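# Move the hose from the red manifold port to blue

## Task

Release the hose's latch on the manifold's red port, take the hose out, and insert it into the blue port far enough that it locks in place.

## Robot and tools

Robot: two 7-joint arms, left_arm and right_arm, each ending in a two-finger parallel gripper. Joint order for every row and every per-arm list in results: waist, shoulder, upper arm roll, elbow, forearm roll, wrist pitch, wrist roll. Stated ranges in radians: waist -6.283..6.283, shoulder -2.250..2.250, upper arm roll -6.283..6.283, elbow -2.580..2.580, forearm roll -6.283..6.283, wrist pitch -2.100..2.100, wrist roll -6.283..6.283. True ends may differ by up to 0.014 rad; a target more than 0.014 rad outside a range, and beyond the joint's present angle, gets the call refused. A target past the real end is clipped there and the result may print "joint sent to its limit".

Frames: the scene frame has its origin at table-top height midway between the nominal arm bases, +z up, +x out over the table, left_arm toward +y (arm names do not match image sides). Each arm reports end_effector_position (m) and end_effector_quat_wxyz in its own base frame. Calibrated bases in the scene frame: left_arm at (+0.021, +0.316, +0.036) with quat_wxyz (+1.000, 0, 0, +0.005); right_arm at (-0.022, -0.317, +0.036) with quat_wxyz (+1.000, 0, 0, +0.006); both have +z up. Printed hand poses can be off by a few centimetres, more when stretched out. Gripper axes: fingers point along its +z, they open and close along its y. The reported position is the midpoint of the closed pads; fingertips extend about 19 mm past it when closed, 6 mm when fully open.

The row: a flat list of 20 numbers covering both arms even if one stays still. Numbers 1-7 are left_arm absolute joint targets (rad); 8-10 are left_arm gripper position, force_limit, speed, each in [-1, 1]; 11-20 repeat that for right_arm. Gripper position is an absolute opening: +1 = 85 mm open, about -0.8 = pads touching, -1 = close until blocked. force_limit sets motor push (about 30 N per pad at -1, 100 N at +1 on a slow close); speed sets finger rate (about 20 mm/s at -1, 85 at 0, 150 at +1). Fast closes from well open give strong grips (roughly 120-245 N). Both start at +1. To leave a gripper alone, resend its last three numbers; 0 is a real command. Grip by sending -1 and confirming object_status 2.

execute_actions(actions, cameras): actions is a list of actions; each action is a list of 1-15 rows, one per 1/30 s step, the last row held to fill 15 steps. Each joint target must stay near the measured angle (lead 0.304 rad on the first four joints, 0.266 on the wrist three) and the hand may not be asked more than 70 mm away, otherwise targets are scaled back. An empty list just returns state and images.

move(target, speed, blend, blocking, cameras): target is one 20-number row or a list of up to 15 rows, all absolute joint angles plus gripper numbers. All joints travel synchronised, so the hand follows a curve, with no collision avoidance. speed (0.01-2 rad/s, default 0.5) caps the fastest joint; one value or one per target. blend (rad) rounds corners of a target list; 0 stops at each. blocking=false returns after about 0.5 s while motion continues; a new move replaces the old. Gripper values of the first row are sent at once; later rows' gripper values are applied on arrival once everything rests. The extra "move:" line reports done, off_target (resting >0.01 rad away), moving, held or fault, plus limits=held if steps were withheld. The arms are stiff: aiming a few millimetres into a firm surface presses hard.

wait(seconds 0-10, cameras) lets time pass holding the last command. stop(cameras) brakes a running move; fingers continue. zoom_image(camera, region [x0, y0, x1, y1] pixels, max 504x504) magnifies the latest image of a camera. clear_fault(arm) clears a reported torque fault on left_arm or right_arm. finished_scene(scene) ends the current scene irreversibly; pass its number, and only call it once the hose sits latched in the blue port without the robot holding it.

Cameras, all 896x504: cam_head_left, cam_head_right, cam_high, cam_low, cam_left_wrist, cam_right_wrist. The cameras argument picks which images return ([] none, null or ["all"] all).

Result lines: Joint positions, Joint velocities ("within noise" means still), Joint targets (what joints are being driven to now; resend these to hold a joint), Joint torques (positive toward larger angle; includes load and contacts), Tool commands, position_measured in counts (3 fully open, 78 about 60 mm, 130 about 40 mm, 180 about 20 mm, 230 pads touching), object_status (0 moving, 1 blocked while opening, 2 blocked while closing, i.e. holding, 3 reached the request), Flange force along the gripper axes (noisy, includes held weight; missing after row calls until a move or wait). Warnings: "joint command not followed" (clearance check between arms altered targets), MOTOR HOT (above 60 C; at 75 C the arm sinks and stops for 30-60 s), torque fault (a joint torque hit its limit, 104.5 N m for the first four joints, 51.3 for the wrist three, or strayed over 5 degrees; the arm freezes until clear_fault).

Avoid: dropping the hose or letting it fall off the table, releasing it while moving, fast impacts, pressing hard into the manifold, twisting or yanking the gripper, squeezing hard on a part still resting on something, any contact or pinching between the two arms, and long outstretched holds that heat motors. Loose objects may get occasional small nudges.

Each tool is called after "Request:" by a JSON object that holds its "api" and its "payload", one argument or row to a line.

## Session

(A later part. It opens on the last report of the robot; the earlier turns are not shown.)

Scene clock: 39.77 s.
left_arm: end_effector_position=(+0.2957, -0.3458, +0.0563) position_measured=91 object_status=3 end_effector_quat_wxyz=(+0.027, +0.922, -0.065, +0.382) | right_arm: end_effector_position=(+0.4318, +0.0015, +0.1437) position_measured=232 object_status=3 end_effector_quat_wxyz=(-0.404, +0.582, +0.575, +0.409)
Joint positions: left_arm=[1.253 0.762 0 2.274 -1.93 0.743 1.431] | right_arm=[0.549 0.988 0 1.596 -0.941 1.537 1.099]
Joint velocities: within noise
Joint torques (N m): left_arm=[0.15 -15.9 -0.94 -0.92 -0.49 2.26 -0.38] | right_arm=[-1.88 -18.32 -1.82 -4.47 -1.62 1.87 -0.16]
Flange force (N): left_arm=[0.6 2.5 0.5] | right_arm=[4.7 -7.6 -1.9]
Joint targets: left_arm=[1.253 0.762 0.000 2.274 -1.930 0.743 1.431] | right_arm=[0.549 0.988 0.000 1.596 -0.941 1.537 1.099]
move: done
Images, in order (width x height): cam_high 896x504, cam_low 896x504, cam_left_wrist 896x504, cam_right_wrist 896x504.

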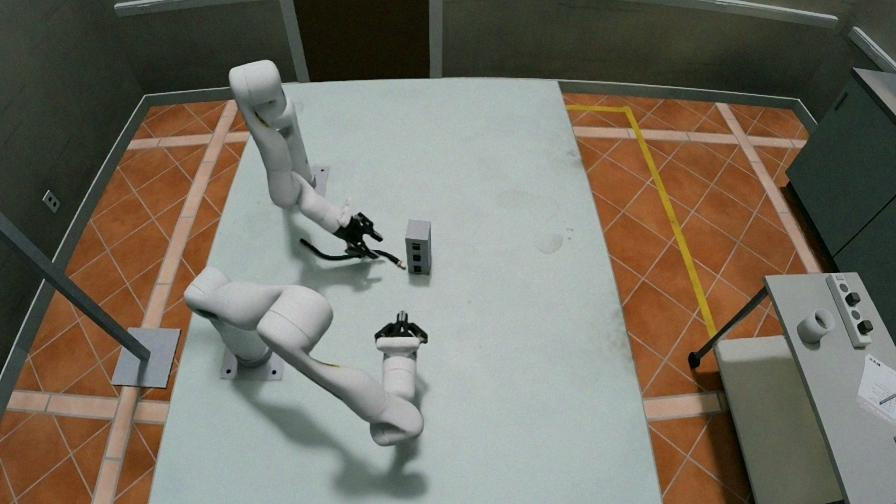

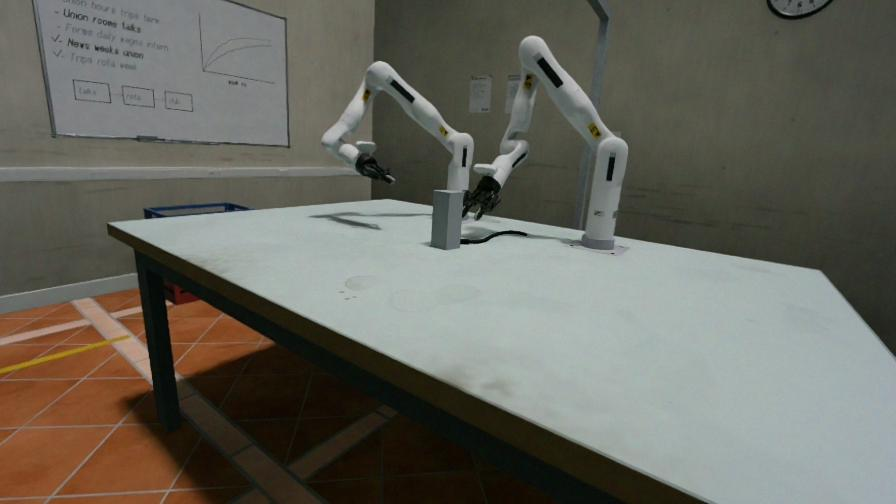

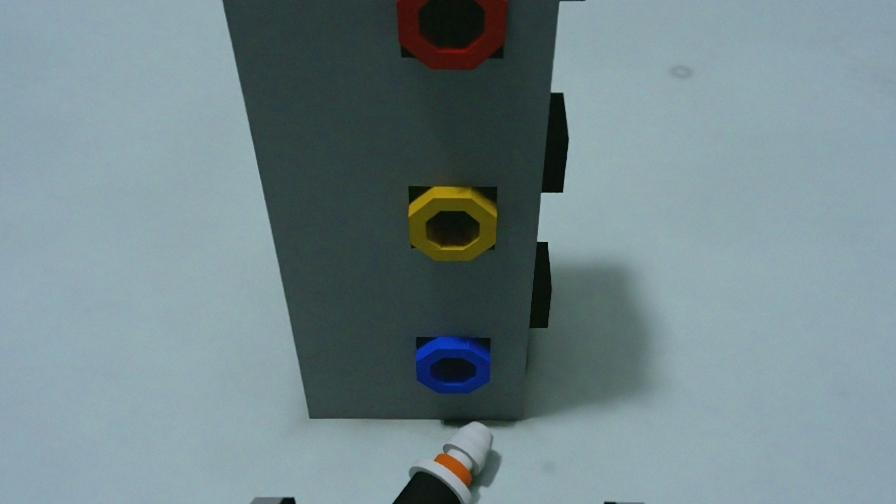

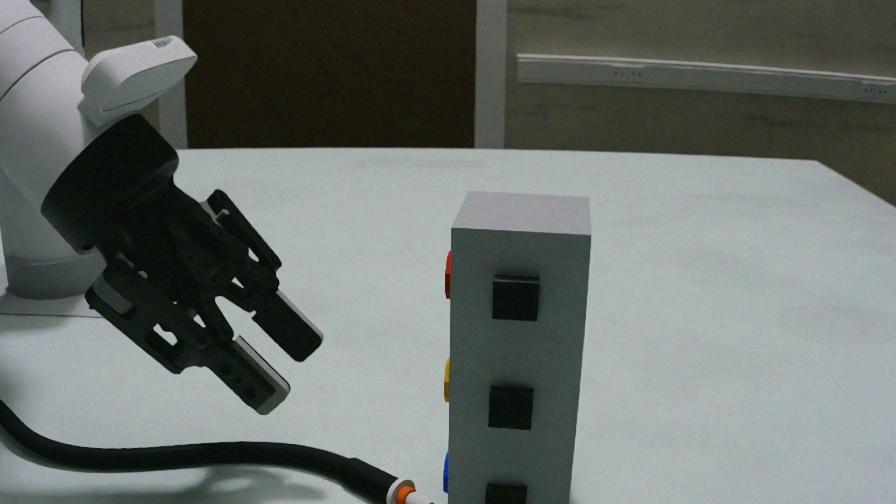

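Request:
{"api": "move", "payload": {
  "target": [0.9398,0.7882,0,2.4639,-2.7544,0.8871,1.6298,0.3,0.1,-1,0.5494,0.9878,0,1.5963,-0.9412,1.537,1.0987,-1,-1,0],
  "speed": 0.3,
  "cameras": ["cam_left_wrist","cam_right_wrist","cam_high","cam_low"]
}}

Request:
{"api": "zoom_image", "payload": {
  "camera": "cam_high",
  "region": [320, 205, 450, 295]
}}

Scene clock: 45.50 s.
left_arm: end_effector_position=(+0.3278, -0.3351, +0.0490) position_measured=91 object_status=3 end_effector_quat_wxyz=(+0.097, +0.894, -0.234, +0.370) | right_arm: end_effector_position=(+0.4318, +0.0015, +0.1437) position_measured=232 object_status=3 end_effector_quat_wxyz=(-0.404, +0.582, +0.575, +0.409)
Joint positions: left_arm=[0.94 0.788 0 2.464 -2.754 0.887 1.63] | right_arm=[0.549 0.988 0 1.596 -0.941 1.537 1.099]
Joint velocities: within noise
Joint torques (N m): left_arm=[0.18 -15.37 -0.15 0.08 -0.22 2.26 -0.36] | right_arm=[-1.82 -18.4 -1.82 -4.48 -1.61 1.88 -0.16]
Flange force (N): left_arm=[2.4 2.2 1.6] | right_arm=[4.6 -7.5 -1.8]
Joint targets: left_arm=[0.940 0.788 0.000 2.464 -2.754 0.887 1.630] | right_arm=[0.549 0.988 0.000 1.596 -0.941 1.537 1.099]
move: done
Images, in order (width x height): cam_high 896x504, cam_low 896x504, cam_left_wrist 896x504, cam_right_wrist 896x504.

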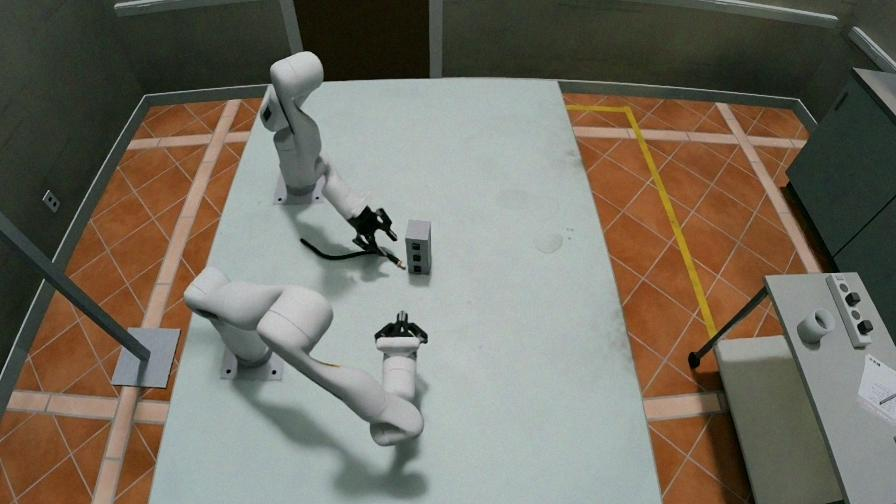

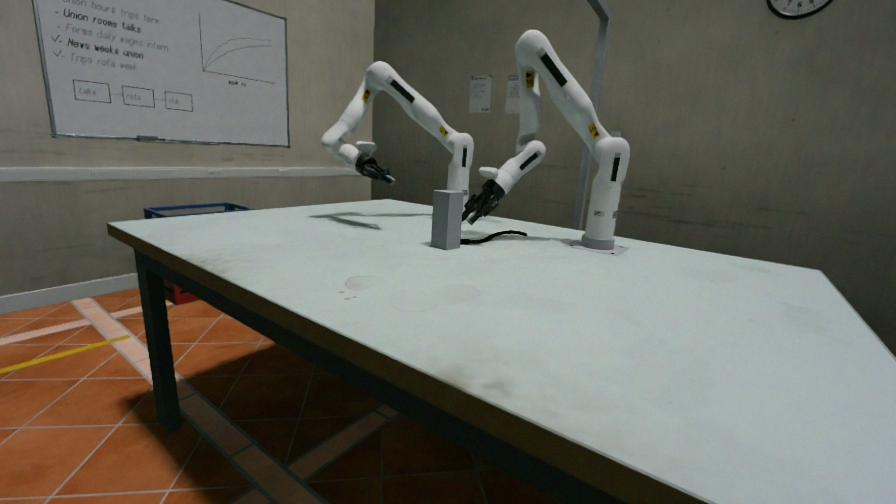

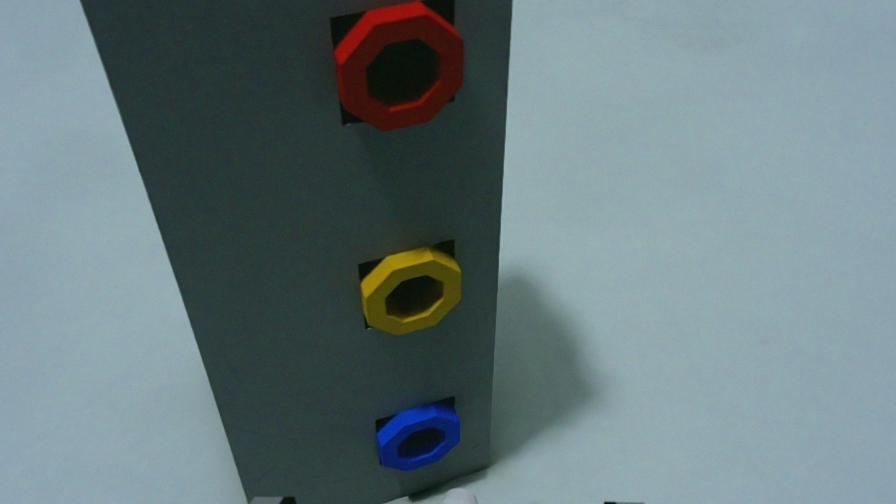

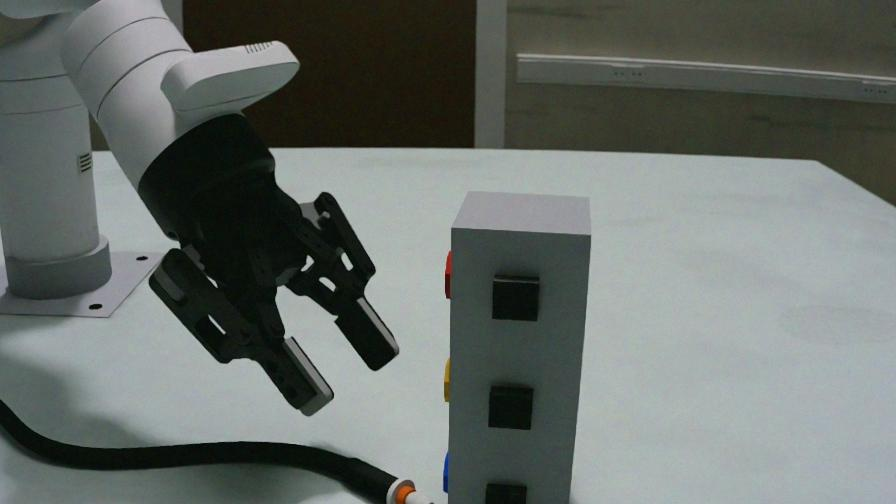

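Scaled by 3.877 from the camera's 896x504 image, which has a finer 1280x720 frame.

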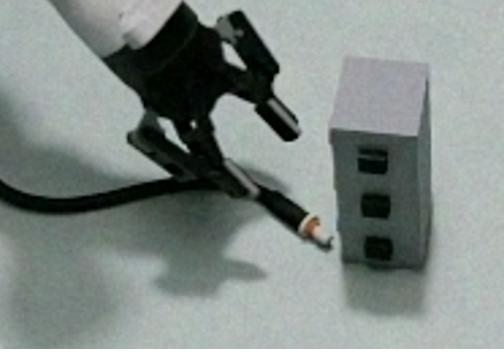

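Request:
{"api": "move", "payload": {
  "target": [0.9398,1.0068,0,2.4314,-2.7996,1.061,1.7099,0.3,0.1,-1,0.5494,0.9878,0,1.5963,-0.9412,1.537,1.0987,-1,-1,0],
  "speed": 0.1,
  "cameras": ["cam_left_wrist","cam_right_wrist","cam_high","cam_low"]
}}

Request:
{"api": "zoom_image", "payload": {
  "camera": "cam_right_wrist",
  "region": [230, 340, 500, 504]
}}

Request:
{"api": "zoom_image", "payload": {
  "camera": "cam_high",
  "region": [320, 205, 450, 295]
}}

Request:
{"api": "zoom_image", "payload": {
  "camera": "cam_low",
  "region": [420, 190, 540, 270]
}}

Scene clock: 48.57 s.
left_arm: end_effector_position=(+0.3278, -0.3351, -0.0110) position_measured=91 object_status=3 end_effector_quat_wxyz=(+0.097, +0.894, -0.234, +0.370) | right_arm: end_effector_position=(+0.4318, +0.0015, +0.1437) position_measured=232 object_status=3 end_effector_quat_wxyz=(-0.404, +0.582, +0.575, +0.409)
Joint positions: left_arm=[0.94 1.007 0 2.431 -2.8 1.061 1.71] | right_arm=[0.549 0.988 0 1.596 -0.941 1.537 1.099]
Joint velocities: within noise
Joint torques (N m): left_arm=[0.21 -16.4 -0.25 1.73 -0.12 2.18 -0.39] | right_arm=[-1.81 -18.42 -1.81 -4.43 -1.69 1.83 -0.14]
Flange force (N): left_arm=[1.8 2.3 1.8] | right_arm=[4.5 -7.2 -2.1]
Joint targets: left_arm=[0.940 1.007 0.000 2.431 -2.800 1.061 1.710] | right_arm=[0.549 0.988 0.000 1.596 -0.941 1.537 1.099]
move: done
Images, in order (width x height): cam_high 896x504, cam_low 896x504, cam_left_wrist 896x504, cam_right_wrist 896x504.

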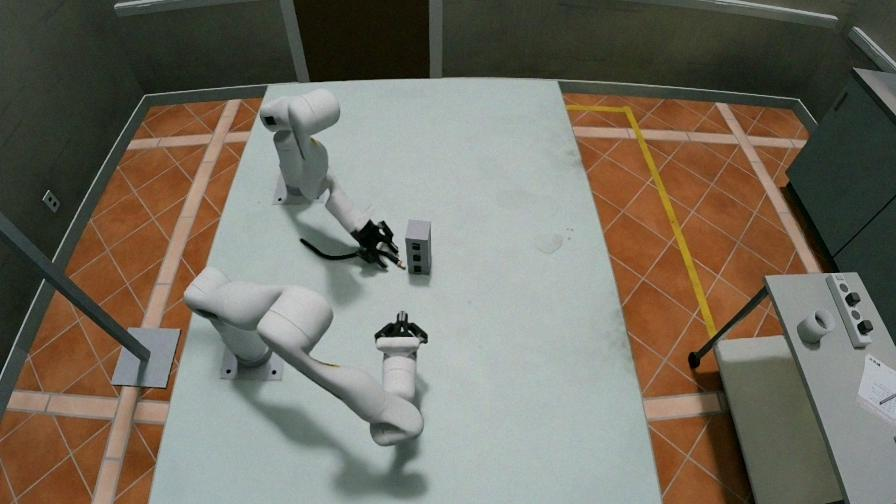

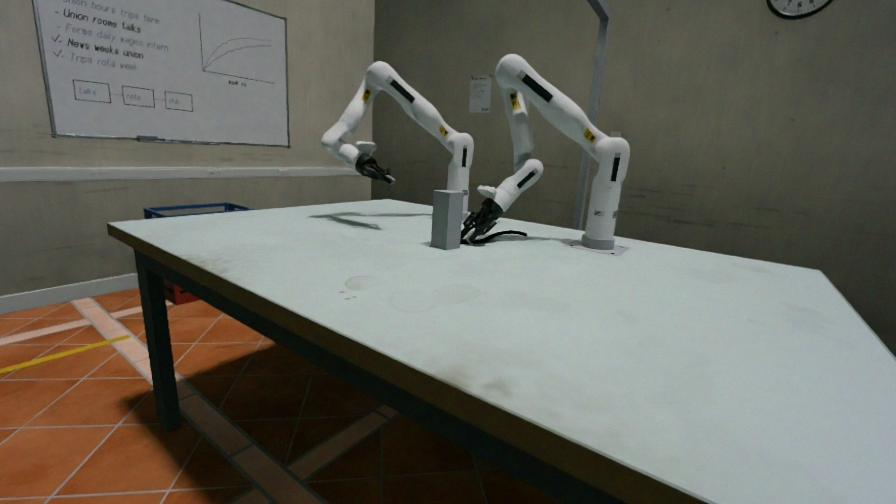

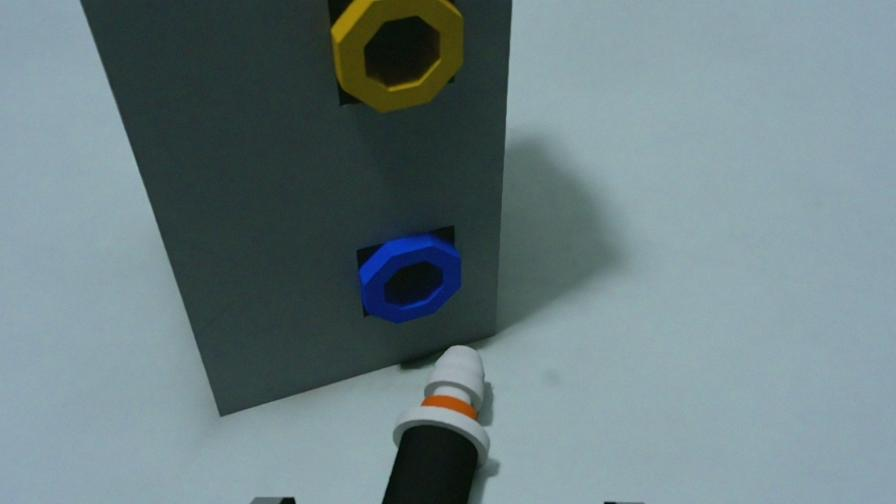

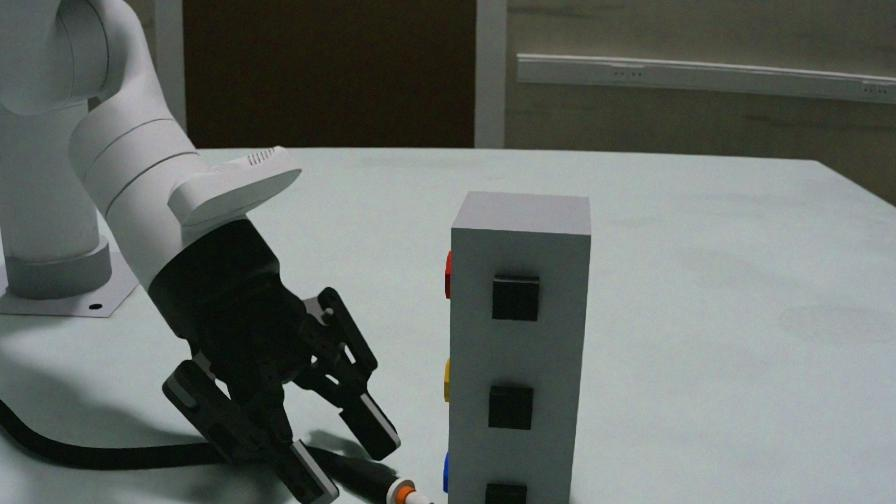

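Scaled by 1.867 from the camera's 896x504 image, which has a finer 1280x720 frame.

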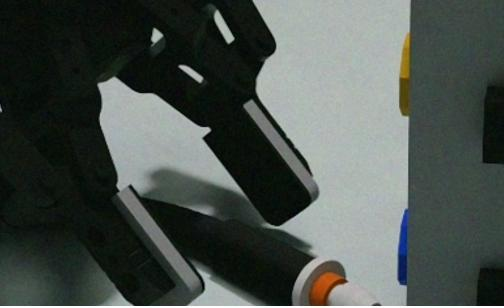

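Scaled by 3.877 from the camera's 896x504 image, which has a finer 1280x720 frame.

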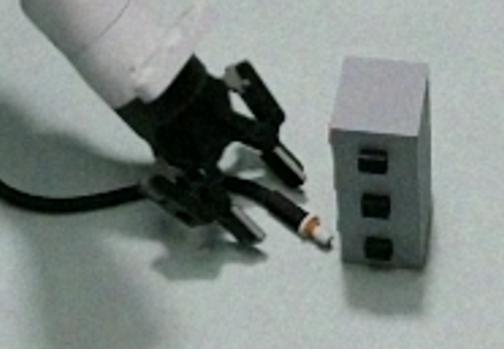

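Scaled by 4.200 from the camera's 896x504 image, which has a finer 1280x720 frame.

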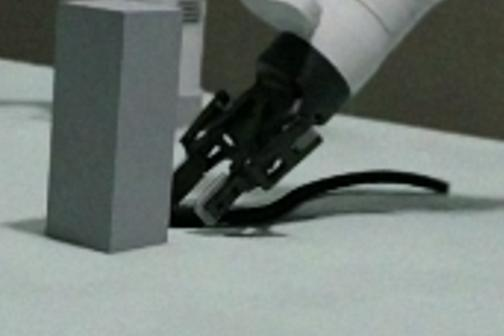

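Request:
{"api": "move", "payload": {
  "target": [
    [0.7983,1.0217,0,2.4701,-3.0299,1.133,1.6249,0.3,0.1,-1,0.5494,0.9878,0,1.5963,-0.9412,1.537,1.0987,-1,-1,0],
    [0.7983,1.0217,0,2.4701,-3.0299,1.133,1.6249,-0.1,0.1,-1,0.5494,0.9878,0,1.5963,-0.9412,1.537,1.0987,-1,-1,0]
  ],
  "speed": 0.1,
  "cameras": ["cam_left_wrist","cam_right_wrist"]
}}

Scene clock: 53.00 s.
left_arm: end_effector_position=(+0.3325, -0.3307, -0.0109) position_measured=141 object_status=0 end_effector_quat_wxyz=(+0.123, +0.875, -0.297, +0.362) | right_arm: end_effector_position=(+0.4318, +0.0015, +0.1437) position_measured=232 object_status=3 end_effector_quat_wxyz=(-0.404, +0.582, +0.575, +0.409)
Joint positions: left_arm=[0.798 1.022 0 2.47 -3.03 1.133 1.625] | right_arm=[0.549 0.988 0 1.596 -0.941 1.537 1.099]
Joint velocities: within noise
Joint torques (N m): left_arm=[0.17 -16.3 0.32 2 -0.23 2.26 -0.37] | right_arm=[-1.84 -18.34 -1.8 -4.55 -1.65 1.89 -0.15]
Flange force (N): left_arm=[2.6 1.4 2.3] | right_arm=[4.7 -7.8 -1.7]
Joint targets: left_arm=[0.798 1.022 0.000 2.470 -3.030 1.133 1.625] | right_arm=[0.549 0.988 0.000 1.596 -0.941 1.537 1.099]
move: done
Images, in order (width x height): cam_left_wrist 896x504, cam_right_wrist 896x504.

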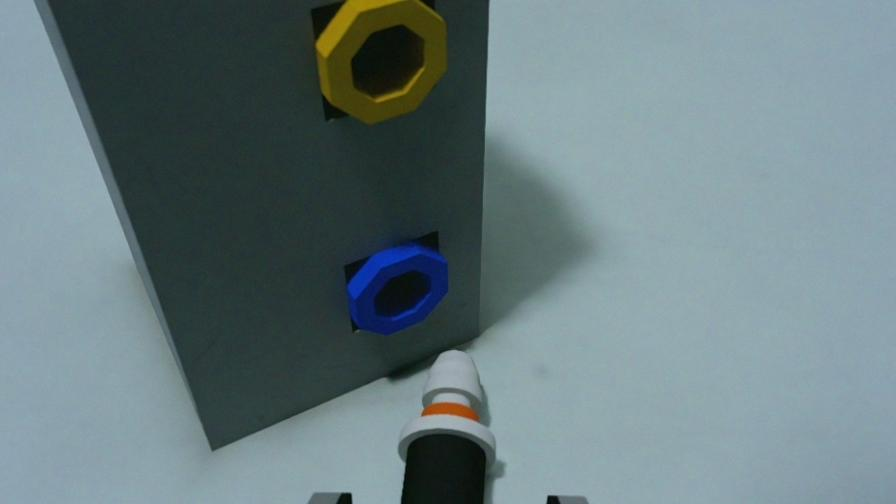

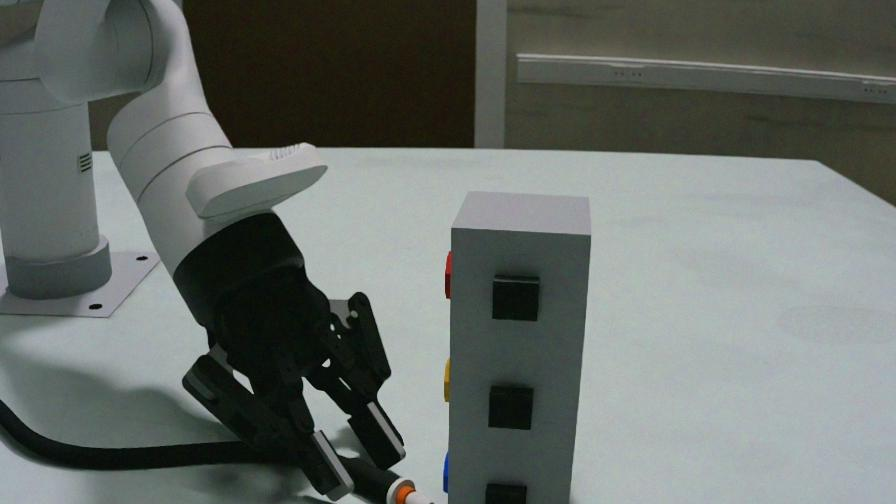

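Request:
{"api": "move", "payload": {
  "target": [0.7983,1.0217,0,2.4701,-3.0299,1.133,1.6249,-1,0.1,-1,0.5494,0.9878,0,1.5963,-0.9412,1.537,1.0987,-1,-1,0],
  "speed": 0.1,
  "cameras": ["cam_left_wrist","cam_right_wrist"]
}}

Request:
{"api": "wait", "payload": {
  "seconds": 0.3,
  "cameras": ["cam_left_wrist","cam_right_wrist","cam_low"]
}}

Request:
{"api": "zoom_image", "payload": {
  "camera": "cam_right_wrist",
  "region": [230, 340, 500, 504]
}}

Scene clock: 54.97 s.
left_arm: end_effector_position=(+0.3325, -0.3307, -0.0109) position_measured=196 object_status=0 end_effector_quat_wxyz=(+0.123, +0.875, -0.297, +0.362) | right_arm: end_effector_position=(+0.4318, +0.0015, +0.1437) position_measured=232 object_status=3 end_effector_quat_wxyz=(-0.404, +0.582, +0.575, +0.409)
Joint positions: left_arm=[0.798 1.022 0 2.47 -3.03 1.133 1.625] | right_arm=[0.549 0.988 0 1.596 -0.941 1.537 1.099]
Joint velocities: within noise
Joint torques (N m): left_arm=[0.2 -16.03 0.25 1.83 -0.22 2.11 -0.43] | right_arm=[-1.81 -18.35 -1.86 -4.44 -1.67 1.85 -0.14]
Flange force (N): left_arm=[2.5 1.2 1.3] | right_arm=[4.6 -7.4 -2.0]
Joint targets: left_arm=[0.798 1.022 0.000 2.470 -3.030 1.133 1.625] | right_arm=[0.549 0.988 0.000 1.596 -0.941 1.537 1.099]
move: done
Images, in order (width x height): cam_left_wrist 896x504, cam_right_wrist 896x504.

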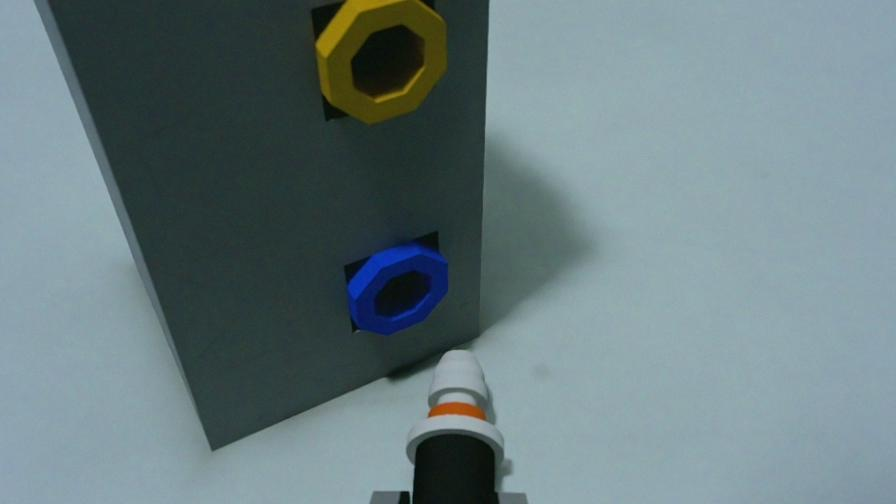

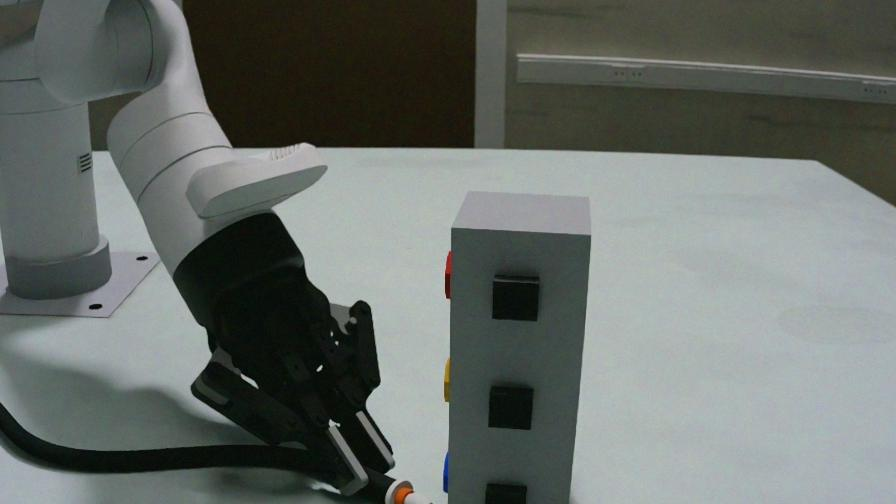

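Scene clock: 55.27 s.
left_arm: end_effector_position=(+0.3325, -0.3307, -0.0109) position_measured=196 object_status=2 end_effector_quat_wxyz=(+0.123, +0.875, -0.297, +0.362) | right_arm: end_effector_position=(+0.4318, +0.0015, +0.1437) position_measured=232 object_status=3 end_effector_quat_wxyz=(-0.404, +0.582, +0.575, +0.409)
Joint positions: left_arm=[0.798 1.022 0 2.47 -3.03 1.133 1.625] | right_arm=[0.549 0.988 0 1.596 -0.941 1.537 1.099]
Joint velocities: within noise
Joint torques (N m): left_arm=[0.07 -16.08 0.24 1.87 -0.2 2.11 -0.38] | right_arm=[-1.83 -18.32 -1.79 -4.49 -1.62 1.87 -0.19]
Flange force (N): left_arm=[2.4 1.6 1.4] | right_arm=[4.7 -7.6 -1.8]
Joint targets: left_arm=[0.798 1.022 0.000 2.470 -3.030 1.133 1.625] | right_arm=[0.549 0.988 0.000 1.596 -0.941 1.537 1.099]
Tool commands: left_gripper/position=-1.0 left_gripper/force_limit=+0.1 left_gripper/speed=-1.0 right_gripper/position=-1.0 right_gripper/force_limit=-1.0 right_gripper/speed=+0.0
wait: 0.30 s; at rest by 0.17 s
Images, in order (width x height): cam_low 896x504, cam_left_wrist 896x504, cam_right_wrist 896x504.

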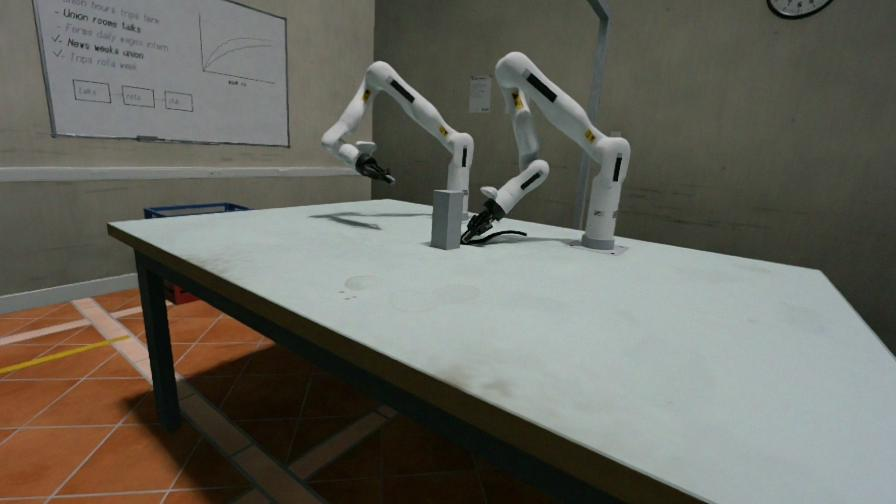

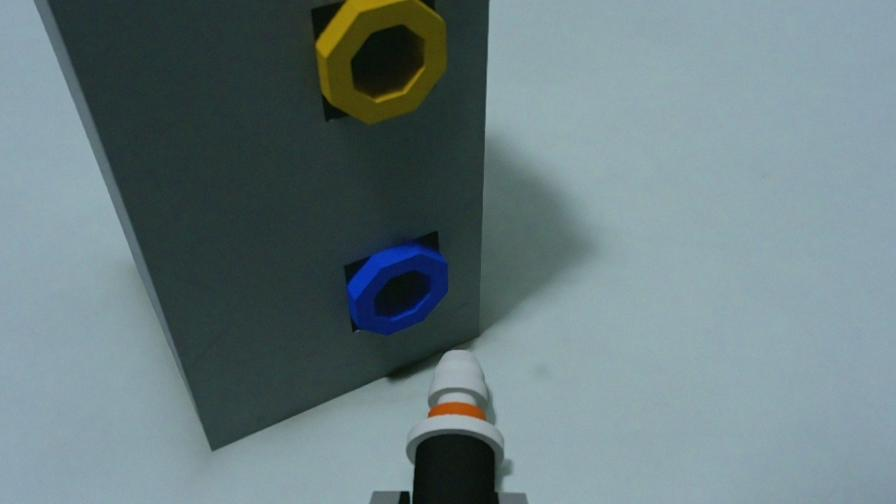

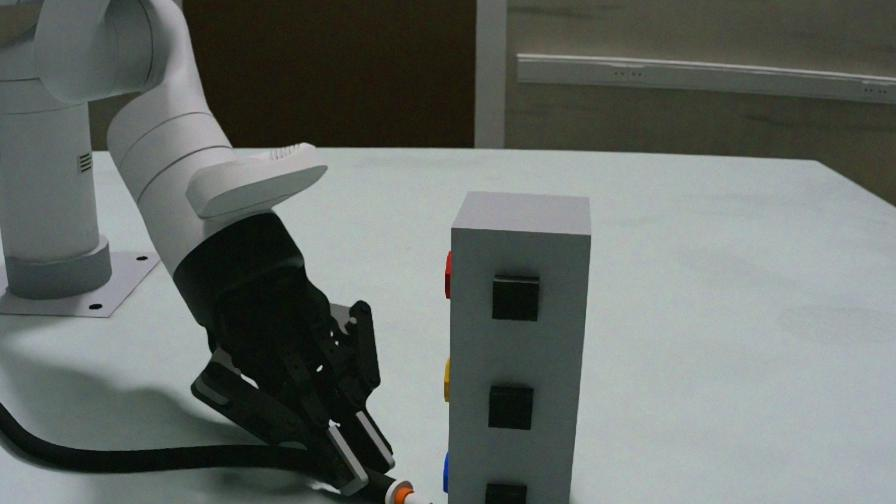

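Scaled by 1.867 from the camera's 896x504 image, which has a finer 1280x720 frame.

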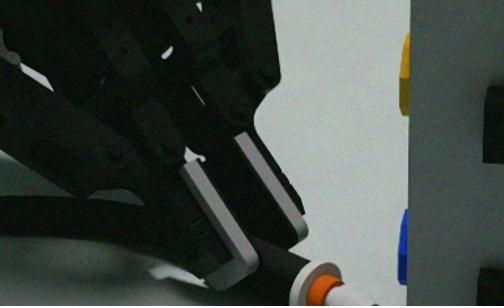

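Request:
{"api": "move", "payload": {
  "target": [
    [1.0526,0.8916,0,2.4508,-2.5862,0.9512,1.7201,-1,0.1,-1,0.5494,0.9878,0,1.5963,-0.9412,1.537,1.0987,-1,-1,0],
    [1.25,0.8133,0,2.2702,-1.9788,0.7609,1.4953,-1,0.1,-1,0.5494,0.9878,0,1.5963,-0.9412,1.537,1.0987,-1,-1,0]
  ],
  "speed": 0.2,
  "cameras": ["cam_left_wrist","cam_right_wrist","cam_high"]
}}

Request:
{"api": "zoom_image", "payload": {
  "camera": "cam_right_wrist",
  "region": [200, 280, 500, 460]
}}

Request:
{"api": "zoom_image", "payload": {
  "camera": "cam_left_wrist",
  "region": [300, 280, 600, 504]
}}

Scene clock: 62.20 s.
left_arm: end_effector_position=(+0.2969, -0.3458, +0.0399) position_measured=196 object_status=2 end_effector_quat_wxyz=(+0.027, +0.922, -0.065, +0.382) | right_arm: end_effector_position=(+0.4318, +0.0015, +0.1437) position_measured=232 object_status=3 end_effector_quat_wxyz=(-0.404, +0.582, +0.575, +0.409)
Joint positions: left_arm=[1.25 0.813 0 2.27 -1.979 0.761 1.495] | right_arm=[0.549 0.988 0 1.596 -0.941 1.537 1.099]
Joint velocities: within noise
Joint torques (N m): left_arm=[0.2 -16.47 -1.03 -0.67 -0.43 2.32 -0.29] | right_arm=[-1.82 -18.25 -1.82 -4.48 -1.68 1.87 -0.12]
Flange force (N): left_arm=[0.3 2.6 0.7] | right_arm=[4.9 -7.6 -1.9]
Joint targets: left_arm=[1.250 0.813 0.000 2.270 -1.979 0.761 1.495] | right_arm=[0.549 0.988 0.000 1.596 -0.941 1.537 1.099]
move: done
Images, in order (width x height): cam_high 896x504, cam_left_wrist 896x504, cam_right_wrist 896x504.

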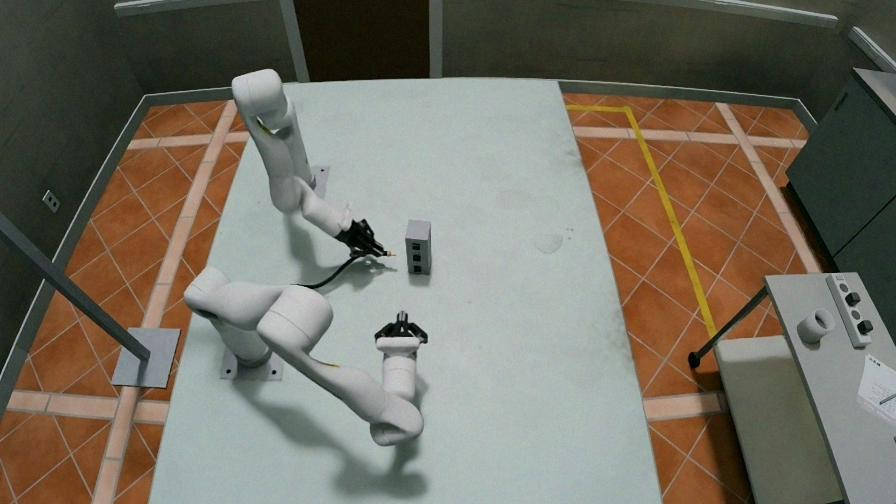

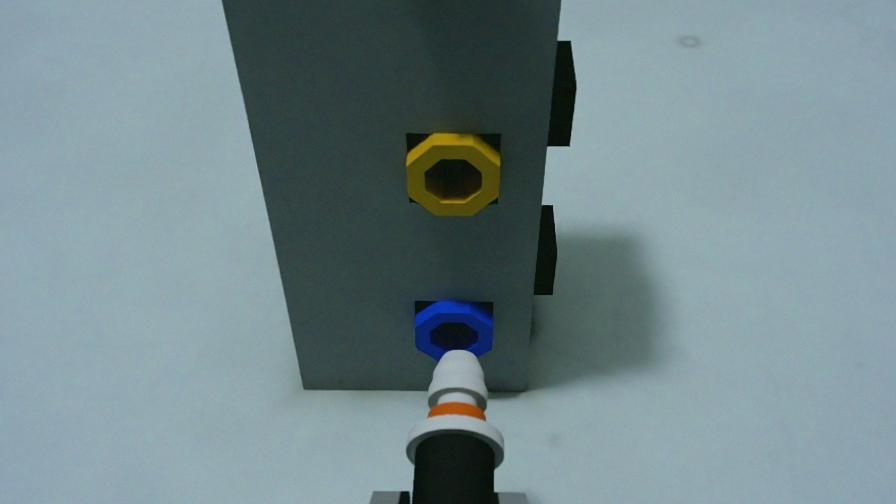

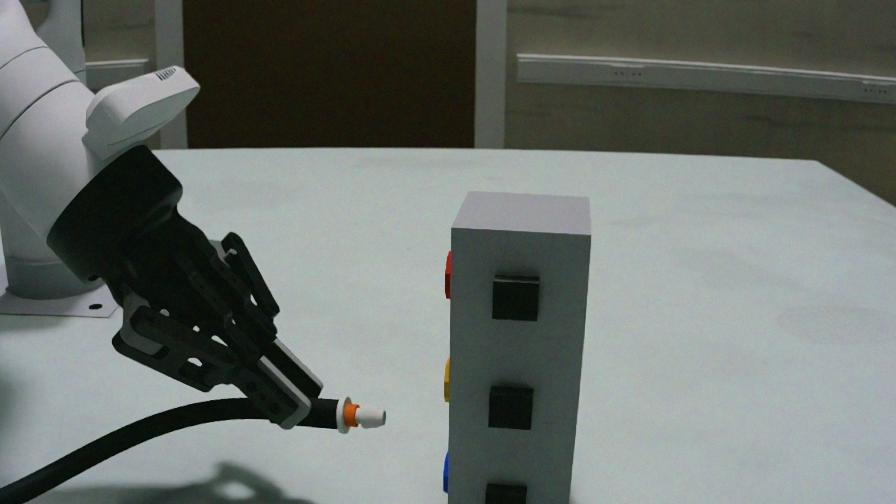

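Scaled by 1.680 from the camera's 896x504 image, which has a finer 1280x720 frame.

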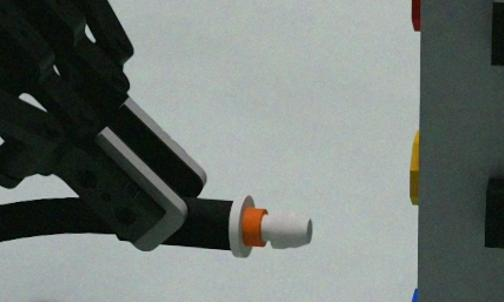

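Scaled by 1.680 from the camera's 896x504 image, which has a finer 1280x720 frame.

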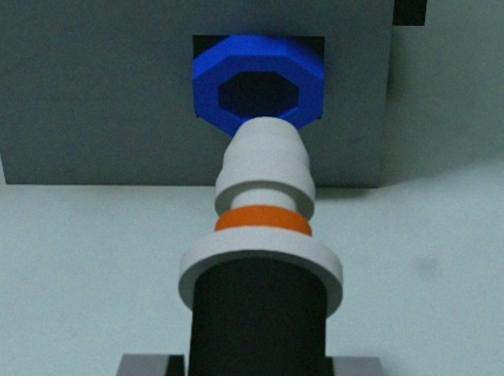

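Request:
{"api": "move", "payload": {
  "target": [1.2055,0.8829,0,2.2183,-2.0089,0.7375,1.5174,-1,0.1,-1,0.5494,0.9878,0,1.5963,-0.9412,1.537,1.0987,-1,-1,0],
  "speed": 0.15,
  "cameras": ["cam_left_wrist","cam_right_wrist"]
}}

Request:
{"api": "zoom_image", "payload": {
  "camera": "cam_right_wrist",
  "region": [300, 360, 500, 504]
}}

Request:
{"api": "zoom_image", "payload": {
  "camera": "cam_left_wrist",
  "region": [300, 180, 600, 504]
}}

Scene clock: 64.83 s.
left_arm: end_effector_position=(+0.3099, -0.3477, +0.0112) position_measured=196 object_status=2 end_effector_quat_wxyz=(+0.021, +0.928, -0.052, +0.368) | right_arm: end_effector_position=(+0.4318, +0.0015, +0.1437) position_measured=232 object_status=3 end_effector_quat_wxyz=(-0.404, +0.582, +0.575, +0.409)
Joint positions: left_arm=[1.206 0.883 0 2.218 -2.009 0.737 1.517] | right_arm=[0.549 0.988 0 1.596 -0.941 1.537 1.099]
Joint velocities: within noise
Joint torques (N m): left_arm=[0.21 -17.2 -1.06 -0.45 -0.39 2.25 -0.32] | right_arm=[-1.86 -18.41 -1.81 -4.57 -1.64 1.9 -0.15]
Flange force (N): left_arm=[0.3 2.5 0.9] | right_arm=[4.6 -7.8 -1.7]
Joint targets: left_arm=[1.205 0.883 0.000 2.218 -2.009 0.737 1.517] | right_arm=[0.549 0.988 0.000 1.596 -0.941 1.537 1.099]
move: done
Images, in order (width x height): cam_left_wrist 896x504, cam_right_wrist 896x504.

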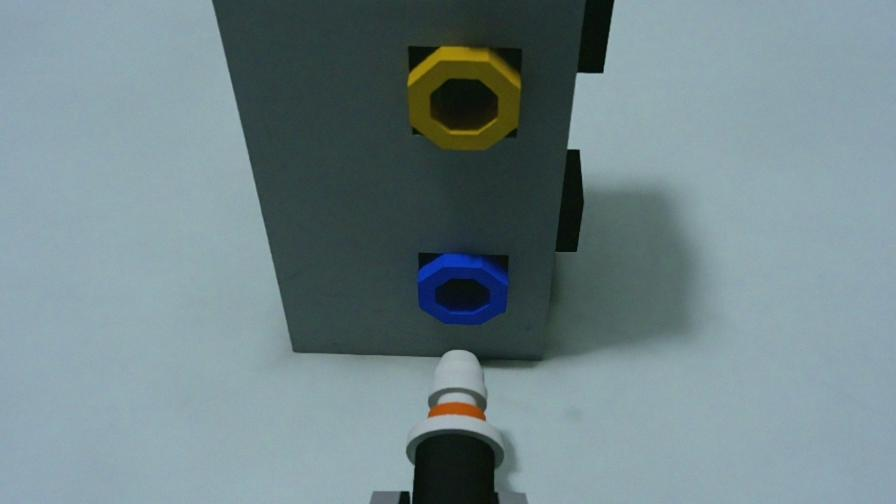

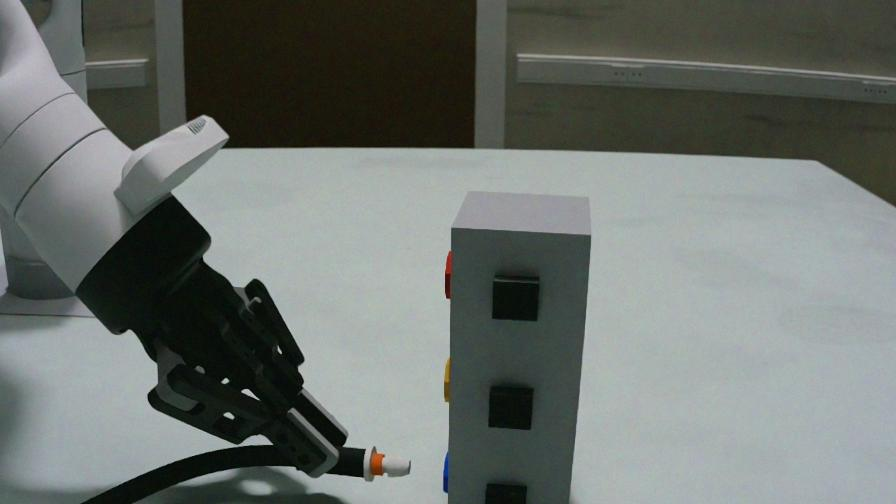

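Scaled by 2.520 from the camera's 896x504 image, which has a finer 1280x720 frame.

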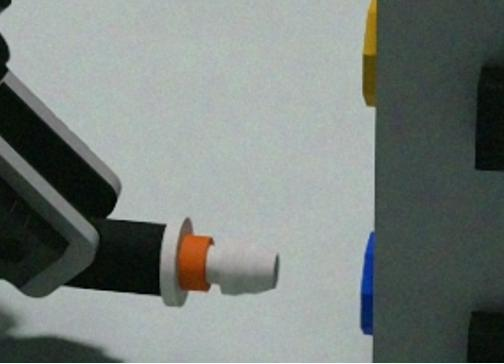

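Scaled by 1.556 from the camera's 896x504 image, which has a finer 1280x720 frame.

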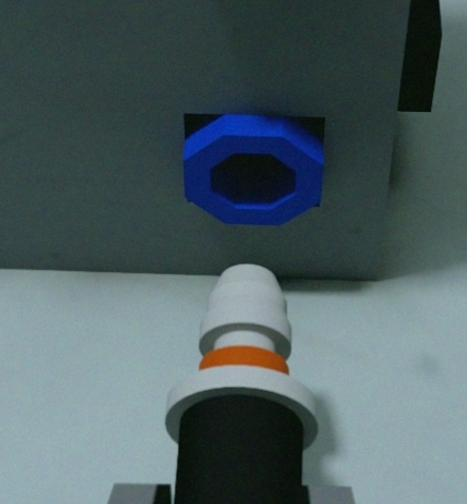

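Request:
{"api": "move", "payload": {
  "target": [
    [1.1262,0.8858,0,2.1706,-2.0453,0.7134,1.4601,-1,0.1,-1,0.5494,0.9878,0,1.5963,-0.9412,1.537,1.0987,-1,-1,0],
    [1.1075,0.8869,0,2.1576,-2.0525,0.7064,1.4452,-1,0.1,-1,0.5494,0.9878,0,1.5963,-0.9412,1.537,1.0987,-1,-1,0]
  ],
  "speed": [0.1,0.03],
  "blend": [0.003,0],
  "cameras": ["cam_left_wrist","cam_right_wrist"]
}}

Request:
{"api": "zoom_image", "payload": {
  "camera": "cam_right_wrist",
  "region": [380, 360, 560, 504]
}}

Request:
{"api": "zoom_image", "payload": {
  "camera": "cam_left_wrist",
  "region": [350, 250, 650, 504]
}}

Scene clock: 67.97 s.
left_arm: end_effector_position=(+0.3496, -0.3535, +0.0111) position_measured=196 object_status=2 end_effector_quat_wxyz=(+0.021, +0.928, -0.052, +0.368) | right_arm: end_effector_position=(+0.4318, +0.0015, +0.1437) position_measured=232 object_status=3 end_effector_quat_wxyz=(-0.404, +0.582, +0.575, +0.409)
Joint positions: left_arm=[1.107 0.887 0 2.158 -2.053 0.706 1.445] | right_arm=[0.549 0.988 0 1.596 -0.941 1.537 1.099]
Joint velocities: within noise
Joint torques (N m): left_arm=[-6.53 -20.04 -9.48 -6.23 -0.39 6.7 -0.29] | right_arm=[-1.85 -18.41 -1.89 -4.36 -1.64 1.95 -0.16]
Flange force (N): left_arm=[-13.4 3.2 -13.2] | right_arm=[4.4 -7.2 -2.0]
Joint targets: left_arm=[1.107 0.887 0.000 2.158 -2.053 0.706 1.445] | right_arm=[0.549 0.988 0.000 1.596 -0.941 1.537 1.099]
move: done
Images, in order (width x height): cam_left_wrist 896x504, cam_right_wrist 896x504.

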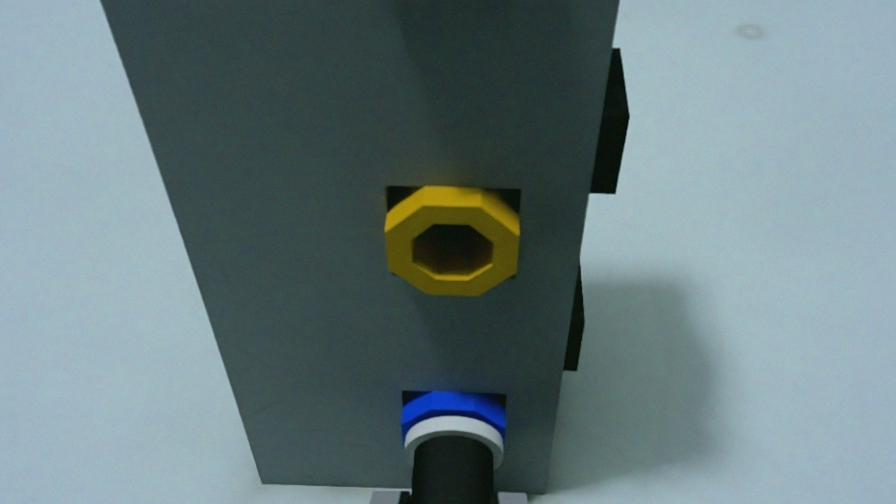

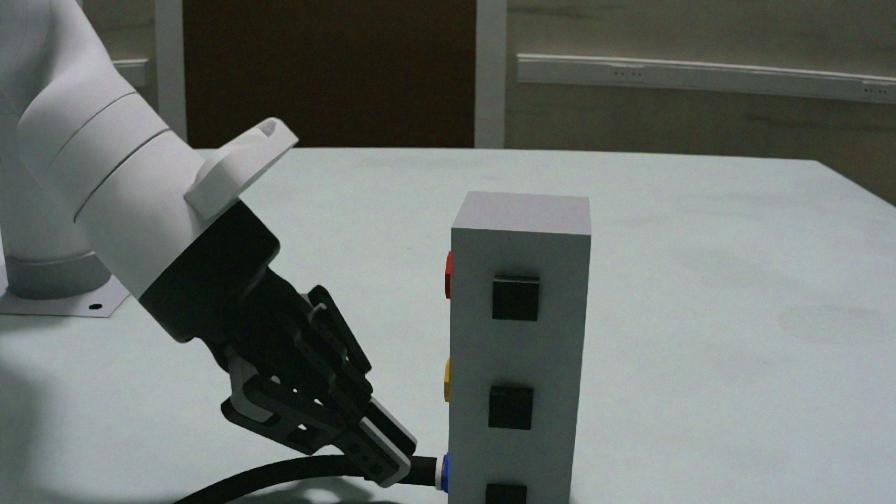

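Scaled by 2.800 from the camera's 896x504 image, which has a finer 1280x720 frame.

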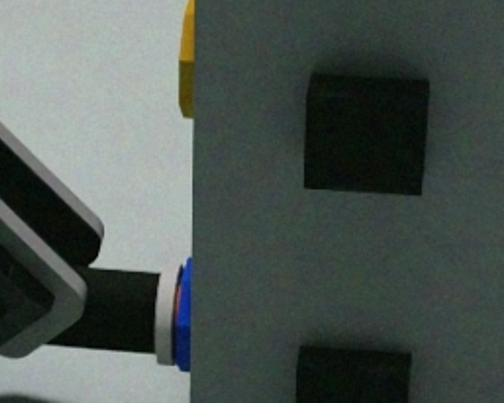

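Scaled by 1.680 from the camera's 896x504 image, which has a finer 1280x720 frame.

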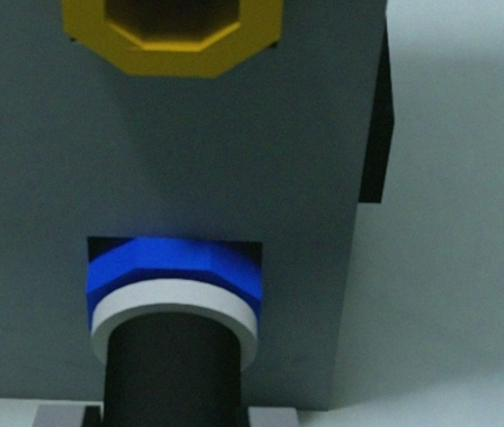

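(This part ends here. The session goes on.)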